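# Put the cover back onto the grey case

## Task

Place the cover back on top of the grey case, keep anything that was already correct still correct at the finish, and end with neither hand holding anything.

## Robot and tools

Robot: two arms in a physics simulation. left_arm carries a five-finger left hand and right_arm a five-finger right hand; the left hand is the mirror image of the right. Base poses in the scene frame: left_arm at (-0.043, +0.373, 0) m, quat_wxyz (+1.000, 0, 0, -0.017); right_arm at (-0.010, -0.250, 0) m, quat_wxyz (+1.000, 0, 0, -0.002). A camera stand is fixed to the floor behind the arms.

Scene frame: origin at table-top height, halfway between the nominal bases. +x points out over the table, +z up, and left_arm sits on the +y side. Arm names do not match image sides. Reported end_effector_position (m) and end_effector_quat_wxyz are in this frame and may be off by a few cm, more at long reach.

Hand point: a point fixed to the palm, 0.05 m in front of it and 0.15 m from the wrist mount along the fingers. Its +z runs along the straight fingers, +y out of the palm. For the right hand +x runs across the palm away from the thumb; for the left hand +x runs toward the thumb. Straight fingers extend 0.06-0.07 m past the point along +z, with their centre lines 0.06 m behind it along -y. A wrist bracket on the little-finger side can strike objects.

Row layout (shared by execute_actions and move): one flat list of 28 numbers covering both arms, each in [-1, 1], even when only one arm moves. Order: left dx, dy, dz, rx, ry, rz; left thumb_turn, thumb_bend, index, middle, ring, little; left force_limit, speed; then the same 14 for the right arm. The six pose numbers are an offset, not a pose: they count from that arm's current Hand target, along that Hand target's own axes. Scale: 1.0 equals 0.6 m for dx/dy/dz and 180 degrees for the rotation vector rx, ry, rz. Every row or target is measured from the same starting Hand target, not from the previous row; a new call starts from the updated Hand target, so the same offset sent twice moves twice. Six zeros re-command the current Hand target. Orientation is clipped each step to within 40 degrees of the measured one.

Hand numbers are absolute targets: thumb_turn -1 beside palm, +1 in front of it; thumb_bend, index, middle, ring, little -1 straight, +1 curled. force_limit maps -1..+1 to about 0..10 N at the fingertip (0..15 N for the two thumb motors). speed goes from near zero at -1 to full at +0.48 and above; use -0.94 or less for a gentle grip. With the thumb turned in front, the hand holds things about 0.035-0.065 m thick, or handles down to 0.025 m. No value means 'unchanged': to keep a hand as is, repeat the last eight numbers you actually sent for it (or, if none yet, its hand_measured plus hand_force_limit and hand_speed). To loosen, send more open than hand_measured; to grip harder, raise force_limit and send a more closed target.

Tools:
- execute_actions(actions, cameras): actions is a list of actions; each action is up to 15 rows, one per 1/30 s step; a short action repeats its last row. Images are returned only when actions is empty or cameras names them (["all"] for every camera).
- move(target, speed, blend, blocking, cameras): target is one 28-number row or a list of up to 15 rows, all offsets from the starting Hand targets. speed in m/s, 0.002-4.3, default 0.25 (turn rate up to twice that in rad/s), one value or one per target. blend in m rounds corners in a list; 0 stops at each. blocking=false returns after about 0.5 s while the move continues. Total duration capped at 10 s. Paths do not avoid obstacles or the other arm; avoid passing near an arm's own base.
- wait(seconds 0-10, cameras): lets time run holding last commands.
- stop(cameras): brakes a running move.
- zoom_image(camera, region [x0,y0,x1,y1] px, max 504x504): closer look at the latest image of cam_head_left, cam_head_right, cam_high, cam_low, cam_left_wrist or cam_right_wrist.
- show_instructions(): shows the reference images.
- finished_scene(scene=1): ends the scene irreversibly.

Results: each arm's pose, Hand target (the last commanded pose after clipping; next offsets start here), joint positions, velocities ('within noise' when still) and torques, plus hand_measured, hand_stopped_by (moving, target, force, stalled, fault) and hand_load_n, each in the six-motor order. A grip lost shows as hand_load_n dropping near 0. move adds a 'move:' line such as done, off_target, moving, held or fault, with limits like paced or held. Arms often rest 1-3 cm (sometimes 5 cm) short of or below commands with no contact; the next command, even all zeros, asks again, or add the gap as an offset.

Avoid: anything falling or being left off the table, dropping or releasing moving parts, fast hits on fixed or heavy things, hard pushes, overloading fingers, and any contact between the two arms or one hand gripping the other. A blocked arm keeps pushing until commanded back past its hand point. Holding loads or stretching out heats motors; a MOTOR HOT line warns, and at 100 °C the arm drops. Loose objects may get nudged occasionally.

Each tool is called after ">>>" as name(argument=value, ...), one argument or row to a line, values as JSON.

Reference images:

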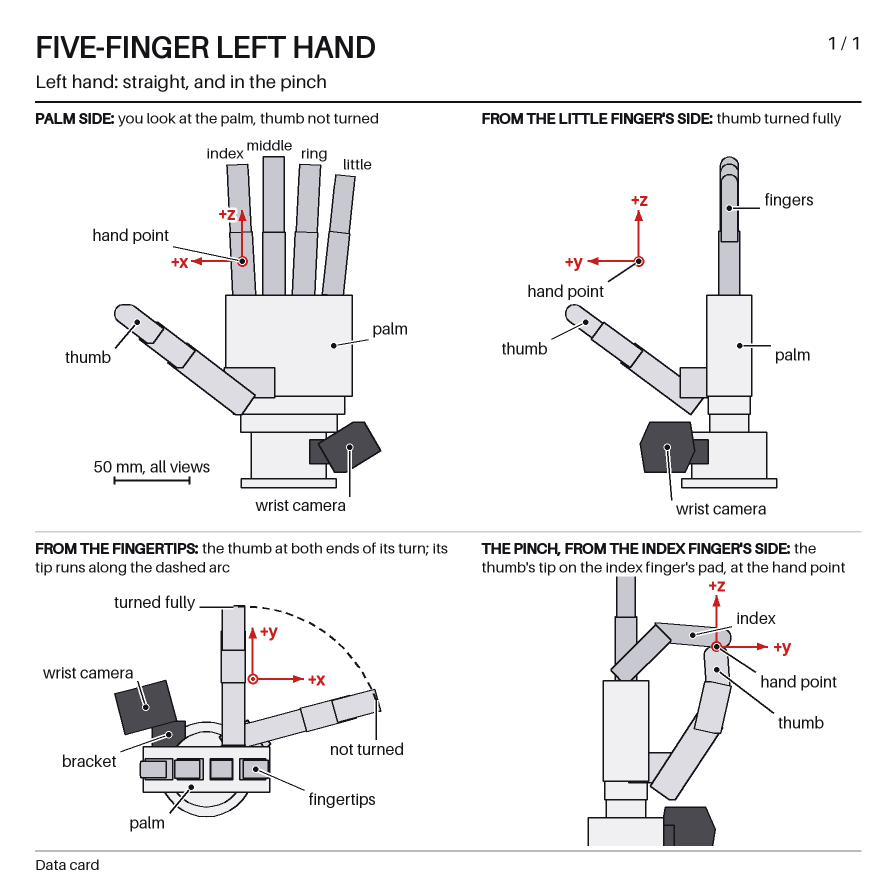

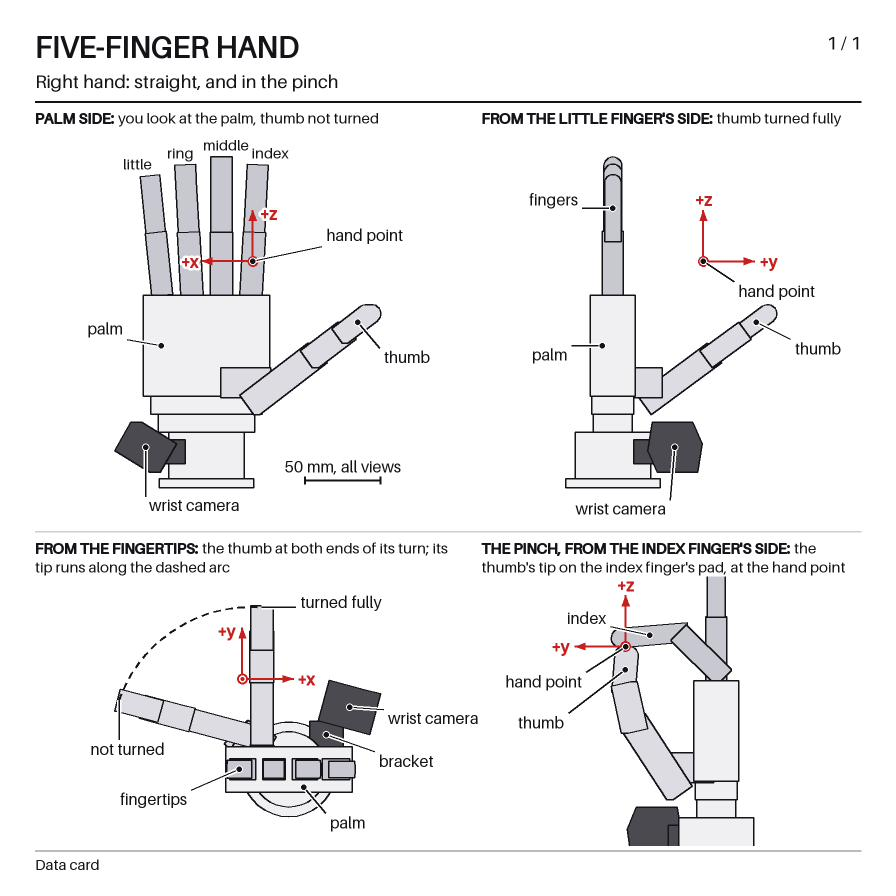

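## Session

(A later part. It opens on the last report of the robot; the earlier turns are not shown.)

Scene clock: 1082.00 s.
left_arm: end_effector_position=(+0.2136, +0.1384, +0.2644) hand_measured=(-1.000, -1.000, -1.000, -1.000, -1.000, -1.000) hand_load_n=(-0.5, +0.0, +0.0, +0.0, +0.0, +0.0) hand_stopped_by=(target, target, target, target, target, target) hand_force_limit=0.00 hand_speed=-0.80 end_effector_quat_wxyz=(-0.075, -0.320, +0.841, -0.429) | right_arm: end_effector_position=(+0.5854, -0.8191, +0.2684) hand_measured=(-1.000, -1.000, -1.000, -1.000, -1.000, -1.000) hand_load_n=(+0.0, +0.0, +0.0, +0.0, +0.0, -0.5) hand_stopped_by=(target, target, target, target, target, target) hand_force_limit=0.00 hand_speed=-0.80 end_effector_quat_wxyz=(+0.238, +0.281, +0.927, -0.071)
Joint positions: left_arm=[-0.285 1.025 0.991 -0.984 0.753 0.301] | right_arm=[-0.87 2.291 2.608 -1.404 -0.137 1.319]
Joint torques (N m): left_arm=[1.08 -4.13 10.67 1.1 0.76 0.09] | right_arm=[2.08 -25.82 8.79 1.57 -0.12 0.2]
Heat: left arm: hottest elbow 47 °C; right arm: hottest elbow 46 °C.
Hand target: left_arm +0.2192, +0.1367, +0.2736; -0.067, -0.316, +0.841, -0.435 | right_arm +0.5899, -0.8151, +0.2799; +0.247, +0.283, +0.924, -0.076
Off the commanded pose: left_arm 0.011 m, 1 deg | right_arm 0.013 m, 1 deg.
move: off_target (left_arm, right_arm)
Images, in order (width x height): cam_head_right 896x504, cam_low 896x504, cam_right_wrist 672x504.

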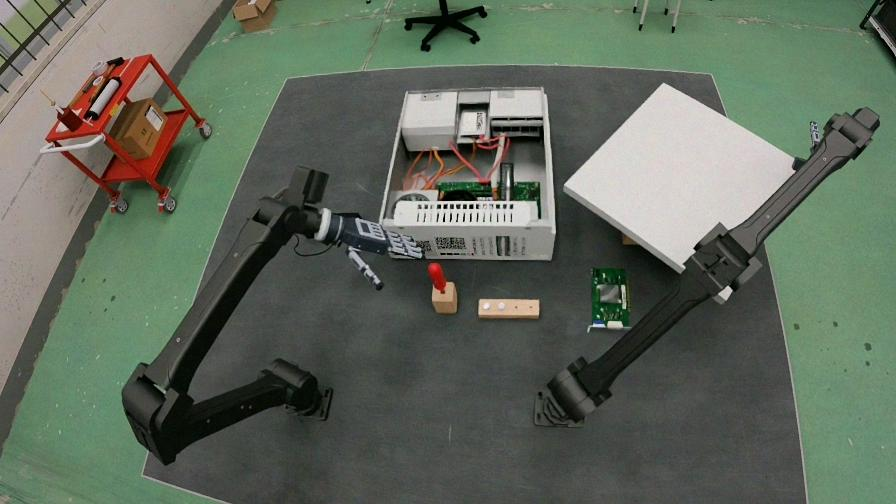

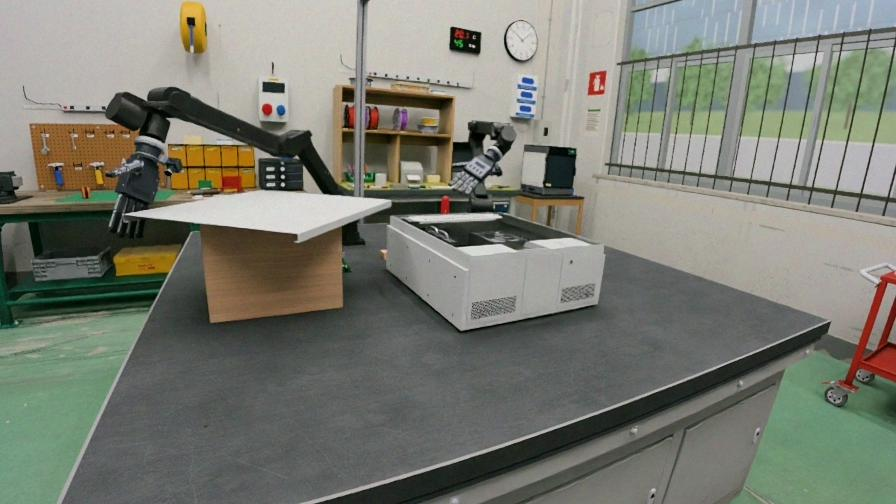

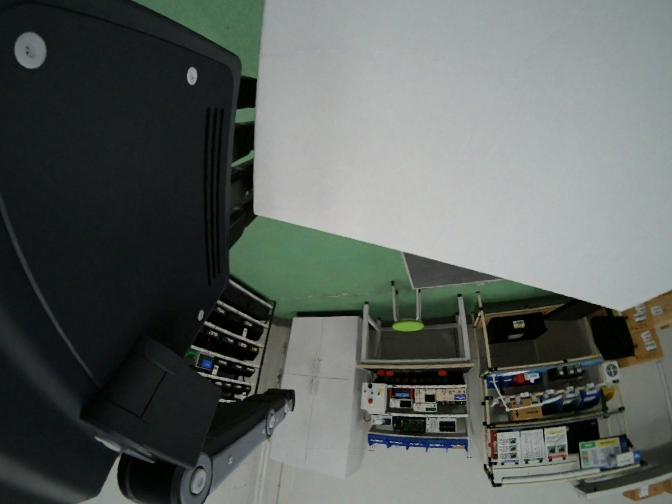

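>>> move(
  target=[
    [0,0,0,0,0,0,-1,-1,-1,-1,-1,-1,0,-0.8,0,0,0,0,-0.0833,0,-1,-1,-1,-1,-1,-1,0,-0.8],
    [0,0,0,0,0,0,-1,-1,-1,-1,-1,-1,0,-0.8,-0.0172,0.0838,0.01,-0.0271,-0.0832,-0.0354,-1,-1,-1,-1,-1,-1,0,-0.8],
  ],
  speed=0.08,
  cameras=["cam_right_wrist", "cam_head_right", "cam_low"],
)

>>> zoom_image(
  camera="cam_head_right",
  region=[540, 60, 896, 320],
)

Scene clock: 1145.00 s.
left_arm: end_effector_position=(+0.2136, +0.1384, +0.2644) hand_measured=(-1.000, -1.000, -1.000, -1.000, -1.000, -1.000) hand_load_n=(+0.0, +0.0, +0.0, -0.5, +0.0, +0.0) hand_stopped_by=(target, target, target, target, target, target) hand_force_limit=0.00 hand_speed=-0.80 end_effector_quat_wxyz=(-0.075, -0.320, +0.841, -0.429) | right_arm: end_effector_position=(+0.6070, -0.7908, +0.2804) hand_measured=(-1.000, -1.000, -1.000, -1.000, -1.000, -1.000) hand_load_n=(+0.0, +0.0, +0.0, +0.5, +0.0, +0.0) hand_stopped_by=(target, target, target, target, target, target) hand_force_limit=0.00 hand_speed=-0.80 end_effector_quat_wxyz=(+0.372, +0.230, +0.895, -0.093)
Joint positions: left_arm=[-0.285 1.025 0.991 -0.984 0.753 0.301] | right_arm=[-0.852 2.035 2.064 -0.847 -0.253 1.317]
Joint torques (N m): left_arm=[1.03 -4.01 10.73 1.07 0.78 0.08] | right_arm=[3.14 -18.84 15.04 0.81 -0.61 -0.17]
Heat: left arm: hottest elbow 47 °C; right arm: hottest shoulder 46 °C.
Hand target: left_arm +0.2192, +0.1367, +0.2736; -0.067, -0.316, +0.841, -0.435 | right_arm +0.6281, -0.7801, +0.2798; +0.373, +0.208, +0.900, -0.086
Off the commanded pose: left_arm 0.011 m, 1 deg | right_arm 0.024 m, 3 deg.
move: off_target (left_arm, right_arm)
Images, in order (width x height): cam_head_right 896x504, cam_low 896x504, cam_right_wrist 672x504.

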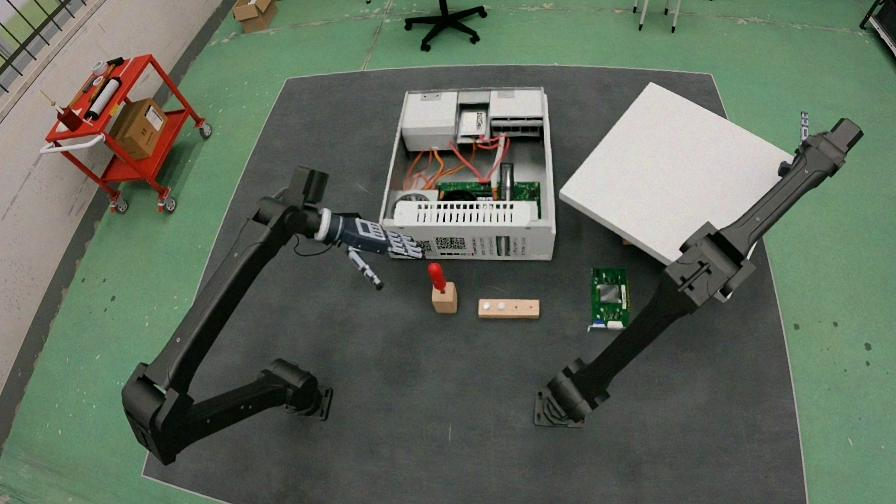

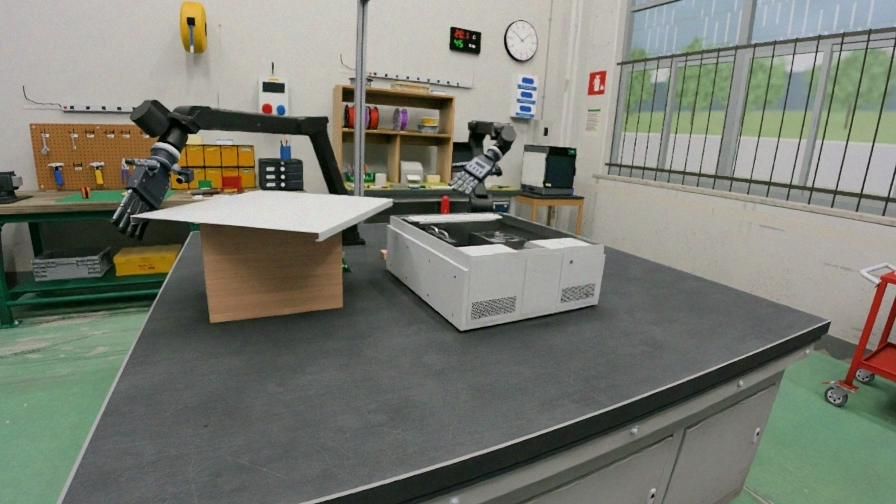

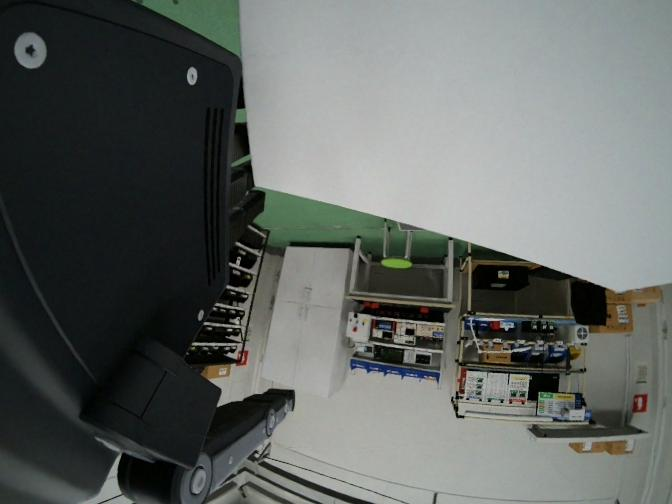

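Scaled by 1.416.

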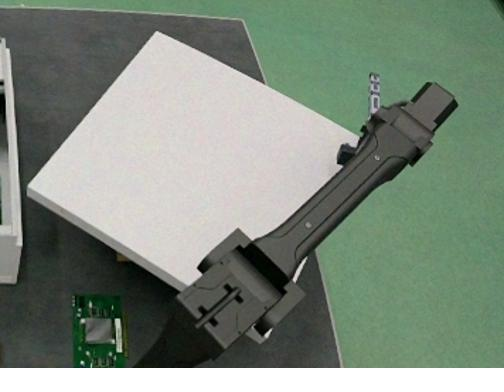

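>>> move(
  target=[
    [0.1463,-0.26,-0.2318,0,0,0,-1,-1,-1,-1,-1,-1,0,-0.8,0,0,0,0,0,0,-1,-1,-1,-1,-1,-1,0,-0.8],
    [0.0805,-0.7433,0.2703,0.1286,-0.124,-0.4692,-1,-1,-1,-1,-1,-1,0,-0.8,0,0,0,0,0,0,-1,-1,-1,-1,-1,-1,0,-0.8],
  ],
  speed=[0.2, 0.25],
  blend=[0.05, 0],
  cameras=["cam_left_wrist", "cam_head_left", "cam_low", "cam_high"],
)

Scene clock: 1201.13 s.
left_arm: end_effector_position=(+0.4692, -0.1943, +0.4868) hand_measured=(-1.000, -1.000, -1.000, -1.000, -1.000, -1.000) hand_load_n=(-0.5, +0.0, +0.0, +0.0, +0.0, +0.0) hand_stopped_by=(target, target, target, target, target, target) hand_force_limit=0.00 hand_speed=-0.80 end_effector_quat_wxyz=(+0.125, +0.871, -0.320, +0.351) | right_arm: end_effector_position=(+0.6070, -0.7908, +0.2804) hand_measured=(-1.000, -1.000, -1.000, -1.000, -1.000, -1.000) hand_load_n=(+0.0, +0.0, +0.0, +0.5, +0.0, +0.0) hand_stopped_by=(target, target, target, target, target, target) hand_force_limit=0.00 hand_speed=-0.80 end_effector_quat_wxyz=(+0.372, +0.230, +0.895, -0.093)
Joint positions: left_arm=[-0.737 1.963 2.53 -1.377 -0.053 -1.617] | right_arm=[-0.852 2.035 2.064 -0.847 -0.253 1.317]
Joint torques (N m): left_arm=[0.56 -17.85 12.78 0.94 0.03 -0.03] | right_arm=[2.49 -18.67 15.16 0.7 -0.57 -0.18]
Heat: left arm: hottest elbow 47 °C; right arm: hottest elbow 57 °C.
Hand target: left_arm +0.4699, -0.2002, +0.5000; +0.131, +0.868, -0.316, +0.359 | right_arm +0.6281, -0.7801, +0.2798; +0.373, +0.208, +0.900, -0.086
Off the commanded pose: left_arm 0.014 m, 1 deg | right_arm 0.024 m, 3 deg.
move: off_target (left_arm, right_arm)
Images, in order (width x height): cam_head_left 896x504, cam_high 896x504, cam_low 896x504, cam_left_wrist 672x504.

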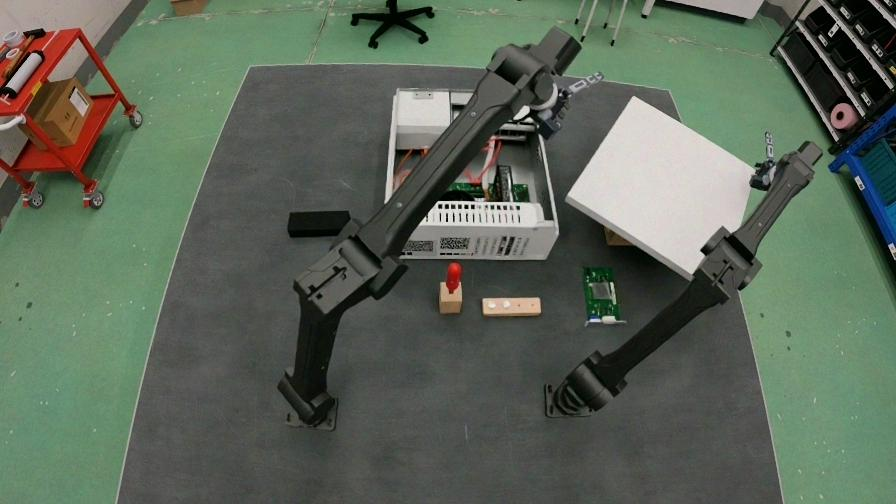

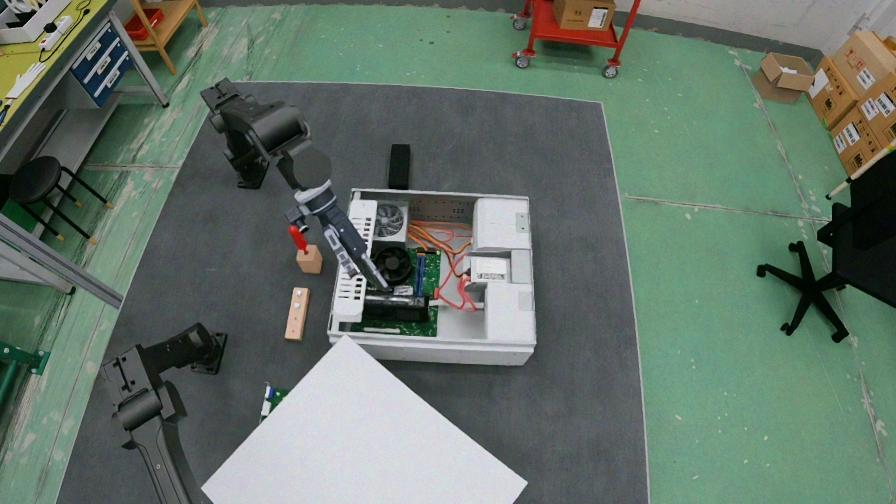

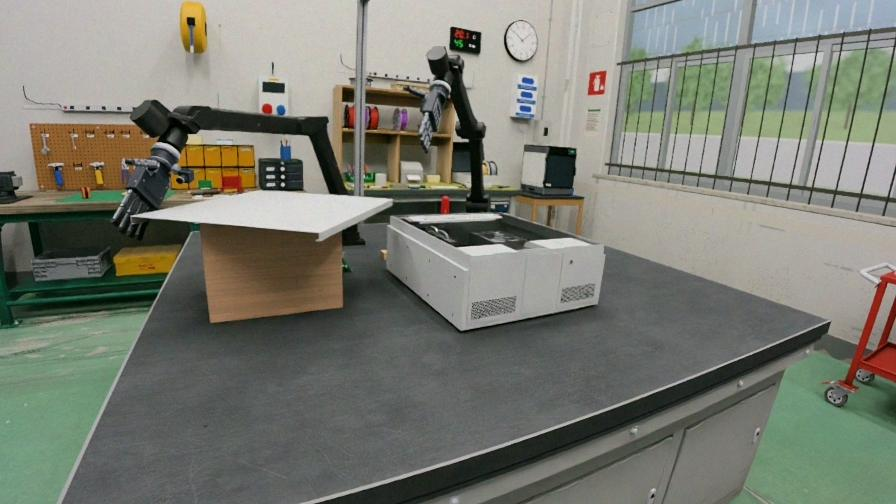

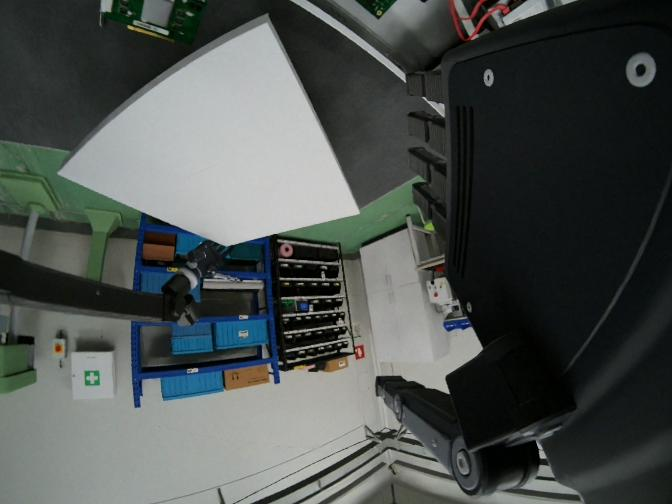

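>>> move(
  target=[
    [-0.0585,0.011,0.2408,0.0157,0,-0.0157,-1,-1,-1,-1,-1,-1,0,-0.8,0.0142,-0.1435,-0.0258,0,0,0,-1,-1,-1,-1,-1,-1,0,-0.8],
    [-0.0585,0.011,0.2408,0.0157,0,-0.0157,-1,-1,-1,-1,-1,-1,0,-0.8,0.1747,-0.1118,-0.1233,0.0339,0.083,0.0442,-1,-1,-1,-1,-1,-1,0,-0.8],
  ],
  speed=0.12,
  cameras=["cam_left_wrist", "cam_right_wrist", "cam_head_right", "cam_high", "cam_low"],
)

Scene clock: 1330.77 s.
left_arm: end_effector_position=(+0.5240, -0.2435, +0.3849) hand_measured=(-1.000, -1.000, -1.000, -1.000, -1.000, -1.000) hand_load_n=(+0.0, +0.0, +0.0, +0.0, +0.0, +0.0) hand_stopped_by=(target, target, target, target, target, target) hand_force_limit=0.00 hand_speed=-0.80 end_effector_quat_wxyz=(+0.116, +0.878, -0.286, +0.365) | right_arm: end_effector_position=(+0.4951, -0.7830, +0.2561) hand_measured=(-1.000, -1.000, -1.000, -1.000, -1.000, -1.000) hand_load_n=(+0.0, +0.0, +0.0, +0.0, +0.0, +0.0) hand_stopped_by=(target, target, target, target, target, target) hand_force_limit=0.00 hand_speed=-0.80 end_effector_quat_wxyz=(+0.250, +0.286, +0.921, -0.082)
Joint positions: left_arm=[-0.751 2.042 2.35 -1.099 -0.115 -1.679] | right_arm=[-0.941 1.908 1.928 -1.081 -0.164 1.27]
Joint torques (N m): left_arm=[0.32 -20.07 9.24 2.17 -0.01 -0.04] | right_arm=[0.56 -19.66 9.13 1.03 -0.11 0.25]
Heat: left arm: hottest elbow 50 °C; right arm: hottest elbow 63 °C.
Hand target: left_arm +0.5249, -0.2548, +0.3728; +0.118, +0.879, -0.286, +0.364 | right_arm +0.4849, -0.7849, +0.2580; +0.246, +0.299, +0.919, -0.080
Off the commanded pose: left_arm 0.016 m, 0 deg | right_arm 0.010 m, 2 deg.
move: off_target (left_arm)
Images, in order (width x height): cam_head_right 896x504, cam_high 896x504, cam_low 896x504, cam_left_wrist 672x504, cam_right_wrist 672x504.

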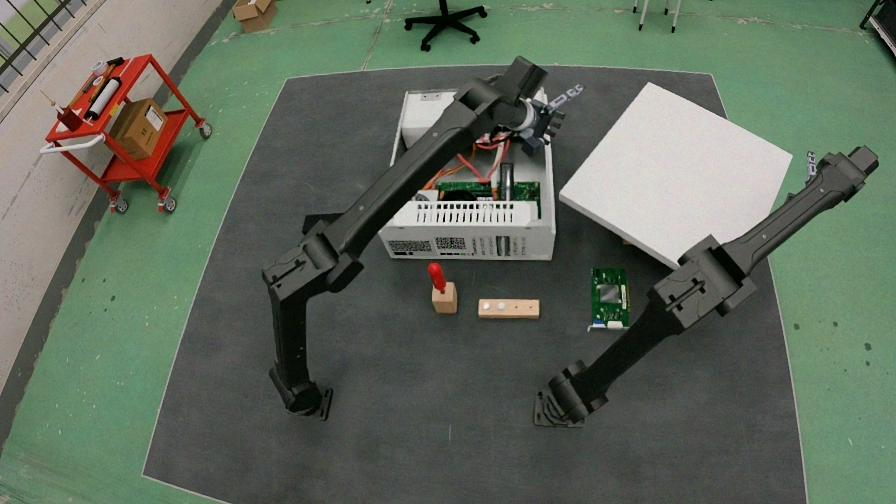

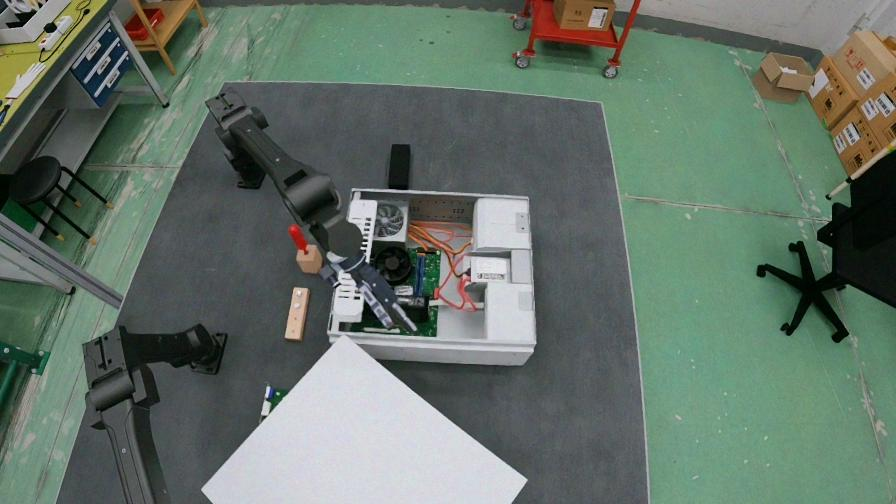

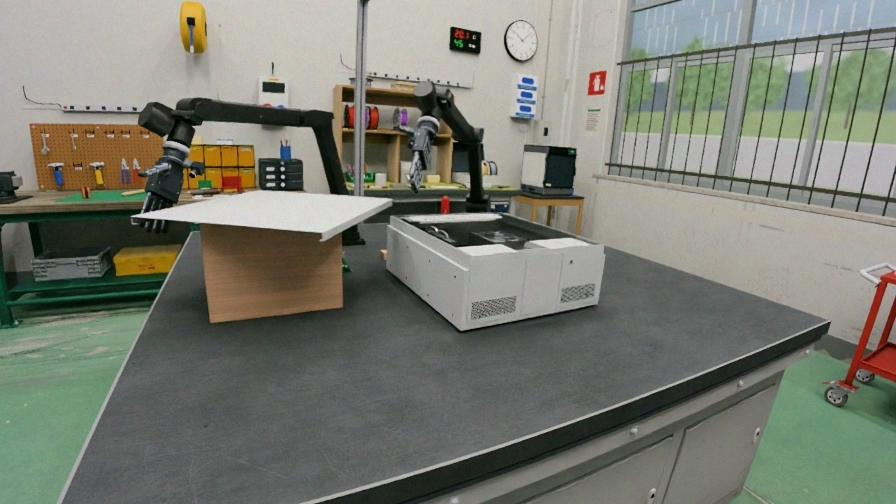

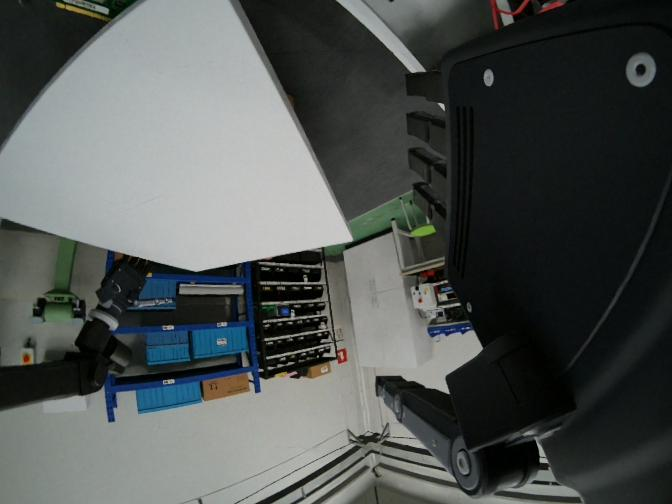

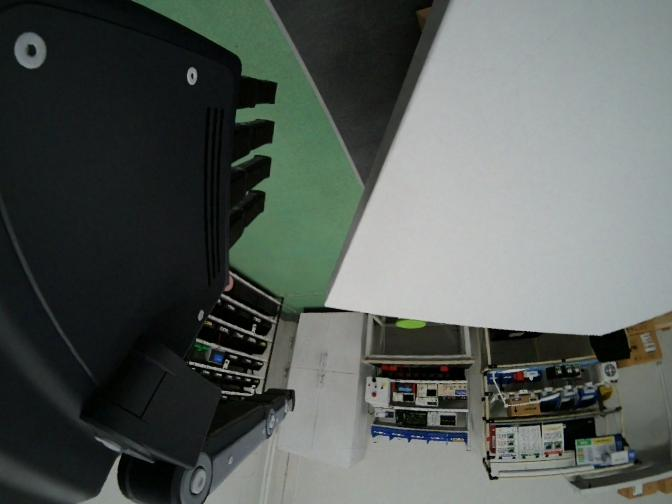

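>>> move(
  target=[-0.0722,0.0028,0.1278,0.0071,-0.0556,-0.0071,-1,-1,-0.5,-0.3,0.2,0.5,-0.6,-0.3,-0.0186,0.0492,0.0319,0,0,0,-1,-1,-1,-1,-1,-1,0,-0.8],
  speed=0.1,
  cameras=["cam_left_wrist", "cam_right_wrist", "cam_head_right", "cam_low"],
)

>>> zoom_image(
  camera="cam_low",
  region=[80, 120, 480, 320],
)

Scene clock: 1395.60 s.
left_arm: end_effector_position=(+0.5415, -0.2584, +0.2783) hand_measured=(-1.000, -1.000, -0.500, -0.300, +0.200, +0.500) hand_load_n=(+0.0, +0.0, +0.0, +0.0, +0.0, +0.0) hand_stopped_by=(target, target, target, target, target, target) hand_force_limit=-0.60 hand_speed=-0.30 end_effector_quat_wxyz=(+0.079, +0.914, -0.283, +0.280) | right_arm: end_effector_position=(+0.5107, -0.7724, +0.2554) hand_measured=(-1.000, -1.000, -1.000, -1.000, -1.000, -1.000) hand_load_n=(+0.0, +0.0, +0.0, +0.0, +0.0, +0.0) hand_stopped_by=(target, target, target, target, target, target) hand_force_limit=0.00 hand_speed=-0.80 end_effector_quat_wxyz=(+0.247, +0.296, +0.919, -0.082)
Joint positions: left_arm=[-0.751 2.229 2.485 -1.246 -0.116 -1.721] | right_arm=[-0.907 1.908 1.928 -1.081 -0.138 1.318]
Joint torques (N m): left_arm=[0.44 -22.01 13.68 0.68 0.17 -0.05] | right_arm=[2.2 -19.08 9.87 1.57 -0.04 0.25]
Heat: left arm: hottest elbow 46 °C; right arm: hottest elbow 52 °C.
Hand target: left_arm +0.5429, -0.2700, +0.2884; +0.087, +0.911, -0.281, +0.288 | right_arm +0.5178, -0.7723, +0.2470; +0.246, +0.299, +0.919, -0.080
Off the commanded pose: left_arm 0.015 m, 1 deg | right_arm 0.011 m, 0 deg.
move: off_target (left_arm, right_arm)
Images, in order (width x height): cam_head_right 896x504, cam_low 896x504, cam_left_wrist 672x504, cam_right_wrist 672x504.

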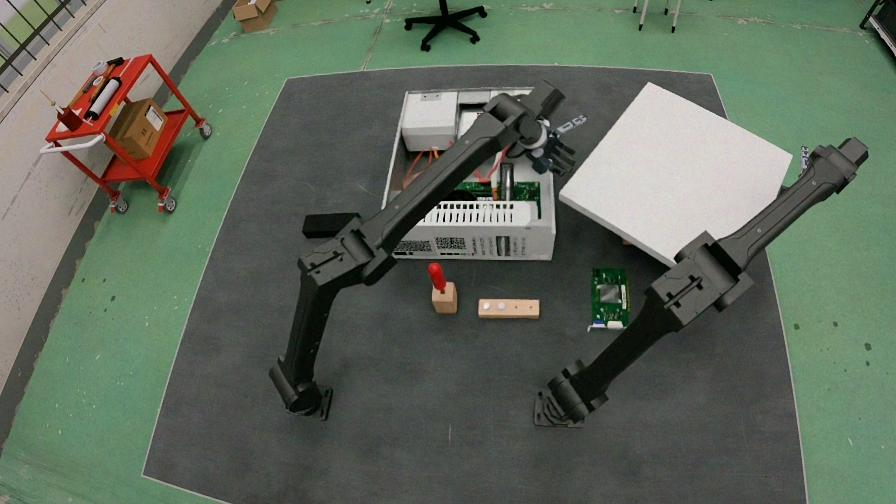

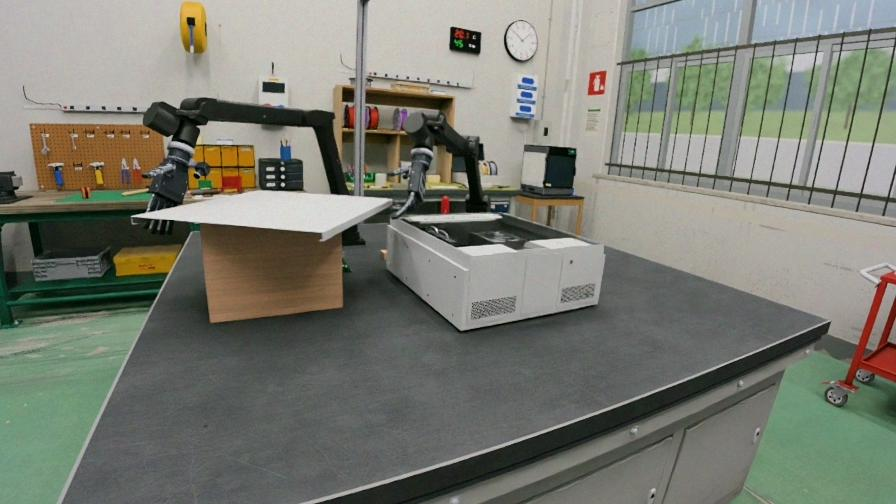

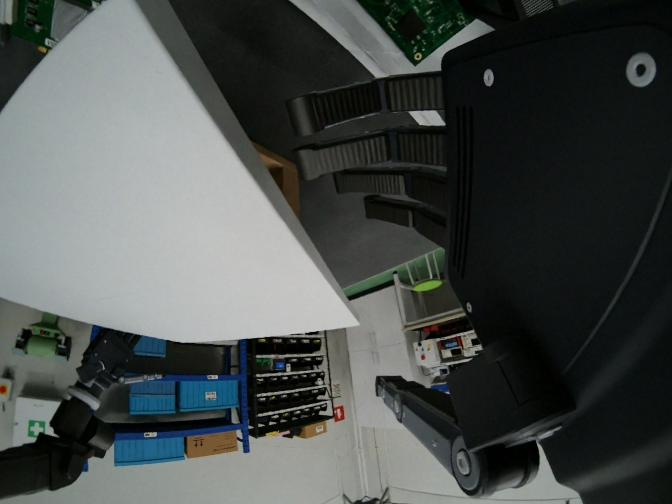

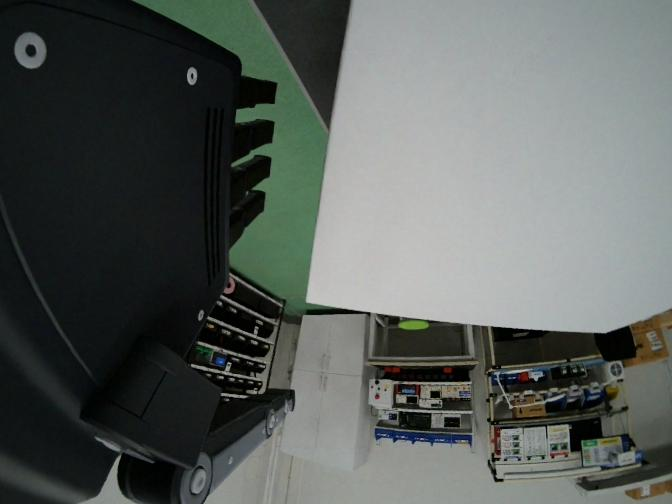

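Scaled by 1.260.

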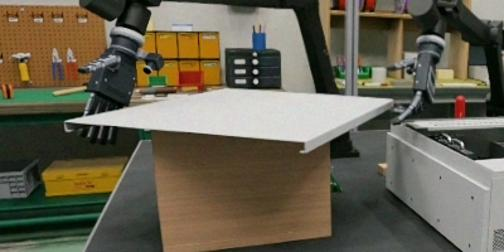

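>>> move(
  target=[
    [-0.0315,0,0.045,0,0,0,-1,-1,-0.5,-0.3,0.2,0.4,-0.6,-0.3,0.0088,0.0183,0.0142,0,0,0,-1,-1,-1,-1,-1,-1,0,-0.8],
    [-0.0313,0.06,0.0452,0,0,0,-1,-1,-0.5,-0.3,0.2,0.4,-0.6,-0.3,0.0088,0.0183,0.0142,0,0,0,-1,-1,-1,-1,-1,-1,0,-0.8],
  ],
  speed=0.06,
  cameras=["cam_left_wrist", "cam_right_wrist", "cam_head_right", "cam_low"],
)

>>> zoom_image(
  camera="cam_low",
  region=[320, 120, 520, 260],
)

Scene clock: 1440.60 s.
left_arm: end_effector_position=(+0.5182, -0.2931, +0.2531) hand_measured=(-1.000, -1.000, -0.500, -0.300, +0.200, +0.400) hand_load_n=(+0.0, -0.5, +0.0, +0.0, +0.0, +0.0) hand_stopped_by=(target, target, target, target, target, target) hand_force_limit=-0.60 hand_speed=-0.30 end_effector_quat_wxyz=(+0.085, +0.911, -0.286, +0.285) | right_arm: end_effector_position=(+0.5175, -0.7671, +0.2439) hand_measured=(-1.000, -1.000, -1.000, -1.000, -1.000, -1.000) hand_load_n=(+0.0, +0.0, +0.0, +0.0, +0.0, +0.0) hand_stopped_by=(target, target, target, target, target, target) hand_force_limit=0.00 hand_speed=-0.80 end_effector_quat_wxyz=(+0.246, +0.297, +0.919, -0.082)
Joint positions: left_arm=[-0.805 2.233 2.419 -1.167 -0.139 -1.761] | right_arm=[-0.893 1.908 1.899 -1.051 -0.13 1.333]
Joint torques (N m): left_arm=[0.62 -22.07 12.75 0.83 -0.02 -0.05] | right_arm=[2.73 -19.25 9.26 1.51 -0.05 0.26]
Heat: left arm: hottest elbow 54 °C; right arm: hottest elbow 50 °C.
Hand target: left_arm +0.5230, -0.2997, +0.2550; +0.087, +0.912, -0.281, +0.288 | right_arm +0.5241, -0.7632, +0.2371; +0.246, +0.299, +0.919, -0.080
Off the commanded pose: left_arm 0.008 m, 1 deg | right_arm 0.010 m, 0 deg.
move: done
Images, in order (width x height): cam_head_right 896x504, cam_low 896x504, cam_left_wrist 672x504, cam_right_wrist 672x504.

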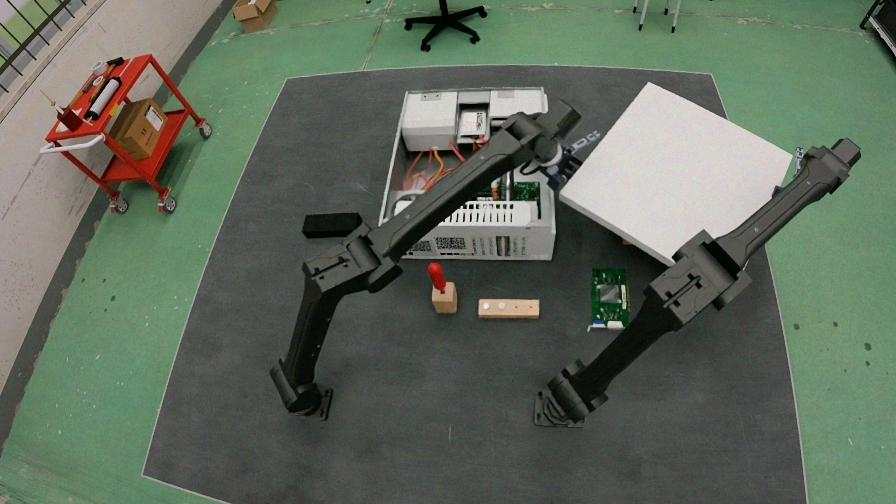

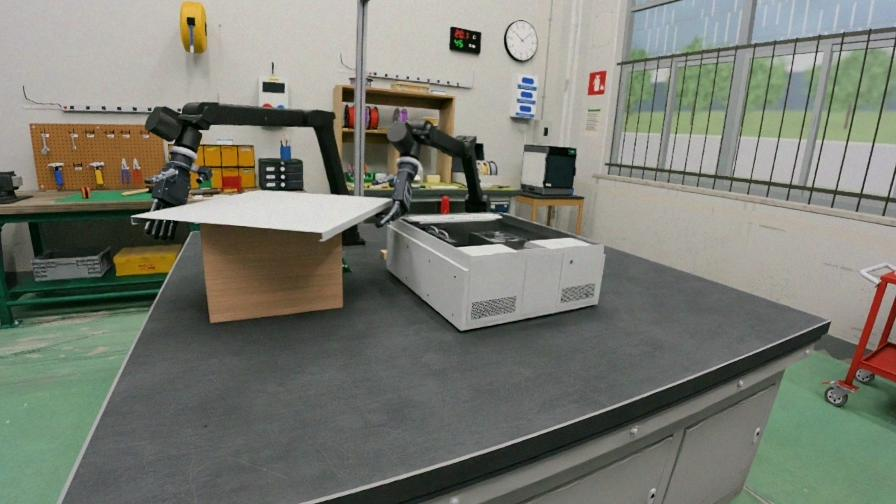

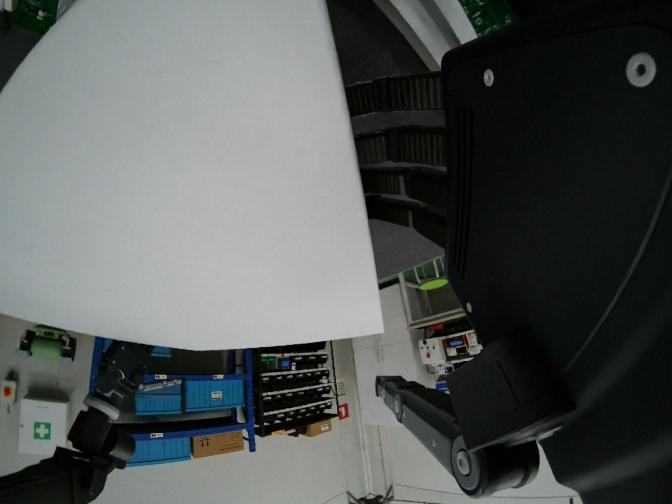

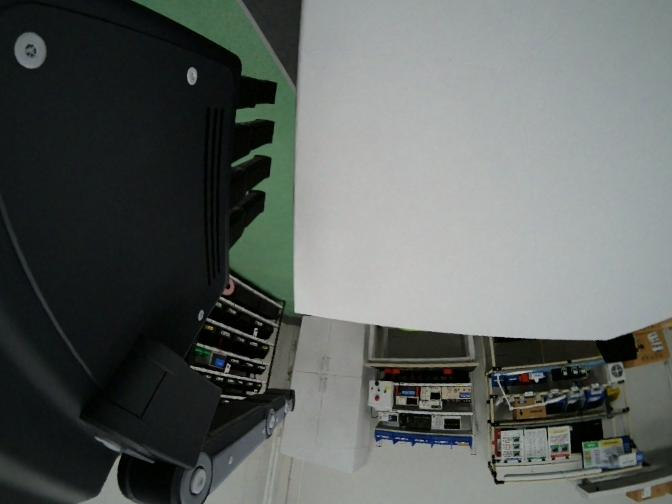

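Scaled by 2.520.

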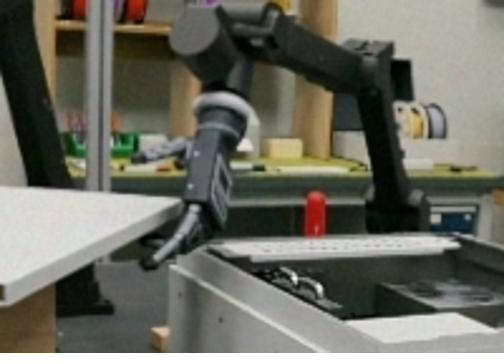

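>>> execute_actions(
  actions=[],
  cameras=["all"],
)

Scene clock: 1466.87 s.
left_arm: end_effector_position=(+0.5182, -0.2931, +0.2531) hand_measured=(-1.000, -1.000, -0.500, -0.300, +0.200, +0.400) hand_load_n=(+0.0, +0.0, +0.0, +0.0, +0.0, +0.0) hand_stopped_by=(target, target, target, target, target, target) hand_force_limit=-0.60 hand_speed=-0.30 end_effector_quat_wxyz=(+0.085, +0.911, -0.286, +0.285) | right_arm: end_effector_position=(+0.5175, -0.7671, +0.2439) hand_measured=(-1.000, -1.000, -1.000, -1.000, -1.000, -1.000) hand_load_n=(+0.0, +0.0, +0.0, +0.0, +0.5, +0.0) hand_stopped_by=(target, target, target, target, target, target) hand_force_limit=0.00 hand_speed=-0.80 end_effector_quat_wxyz=(+0.246, +0.297, +0.919, -0.082)
Joint positions: left_arm=[-0.805 2.233 2.419 -1.167 -0.139 -1.761] | right_arm=[-0.893 1.908 1.899 -1.051 -0.13 1.333]
Joint velocities: within noise
Joint torques (N m): left_arm=[1.03 -22.12 12.75 0.75 -0.02 -0.04] | right_arm=[2.26 -18.9 9.26 1.91 -0.05 0.25]
Heat: left arm: hottest elbow 49 °C; right arm: hottest elbow 47 °C.
Hand target: left_arm +0.5230, -0.2997, +0.2550; +0.087, +0.912, -0.281, +0.288 | right_arm +0.5241, -0.7632, +0.2371; +0.246, +0.299, +0.919, -0.080
Off the commanded pose: left_arm 0.008 m, 1 deg | right_arm 0.010 m, 0 deg.

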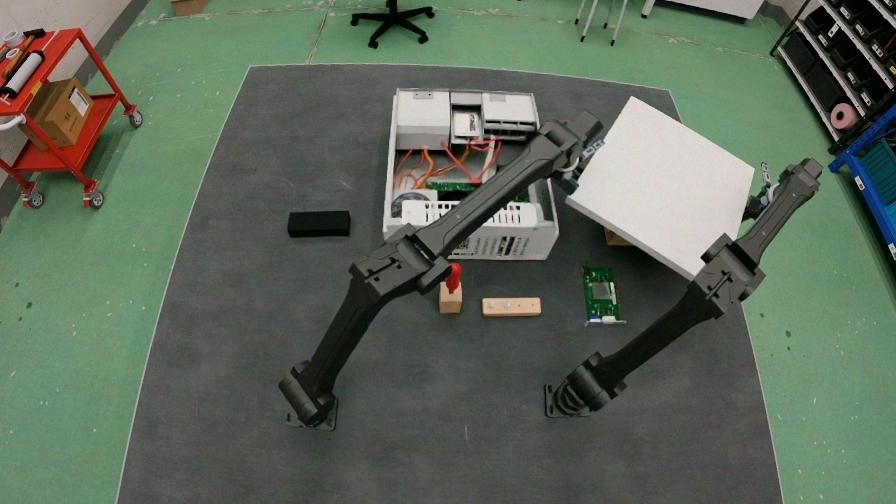

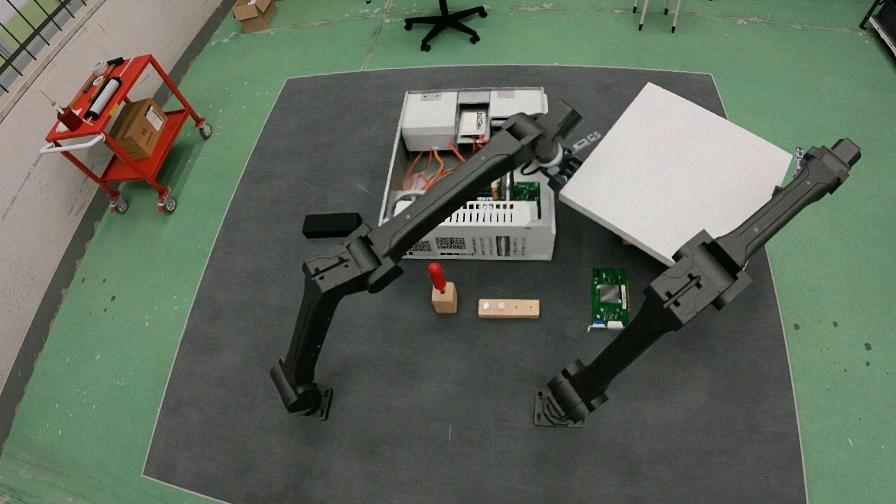

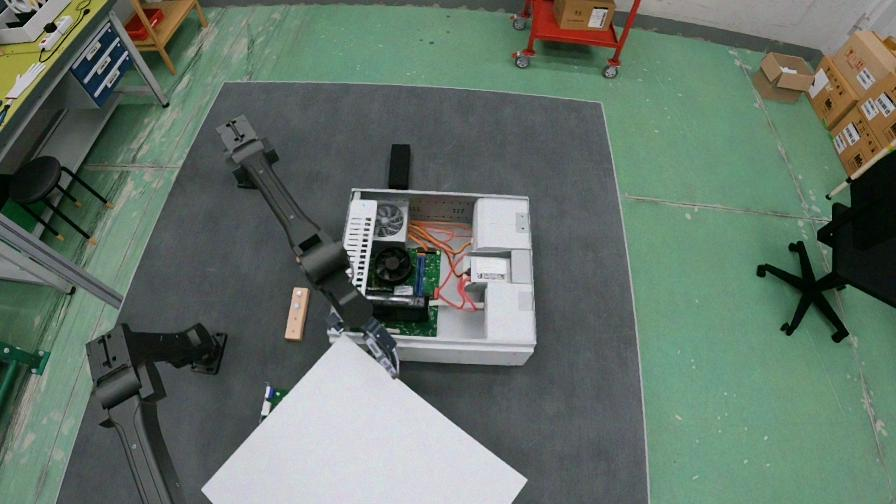

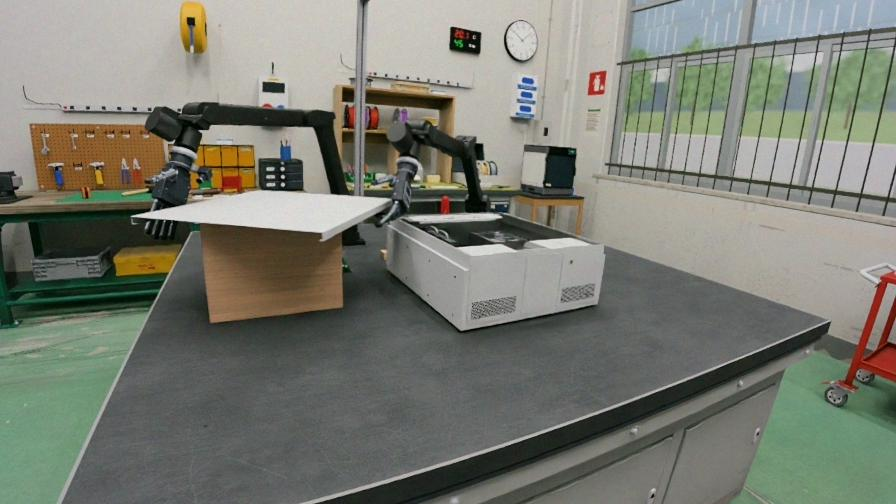

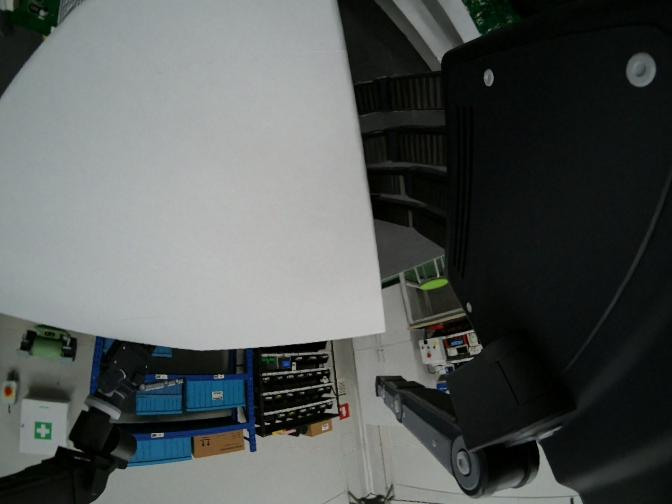

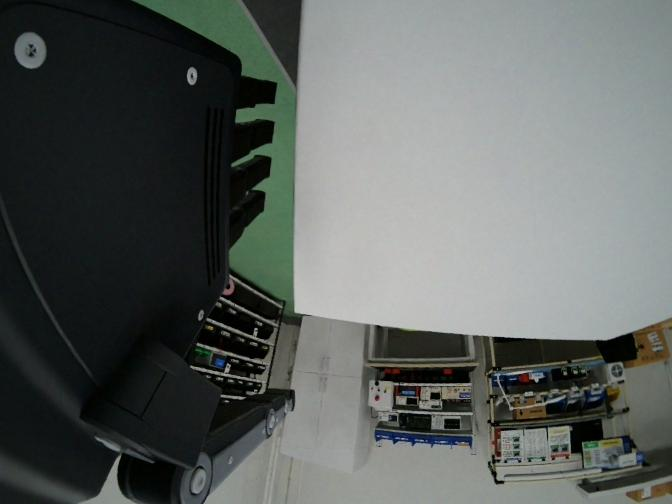

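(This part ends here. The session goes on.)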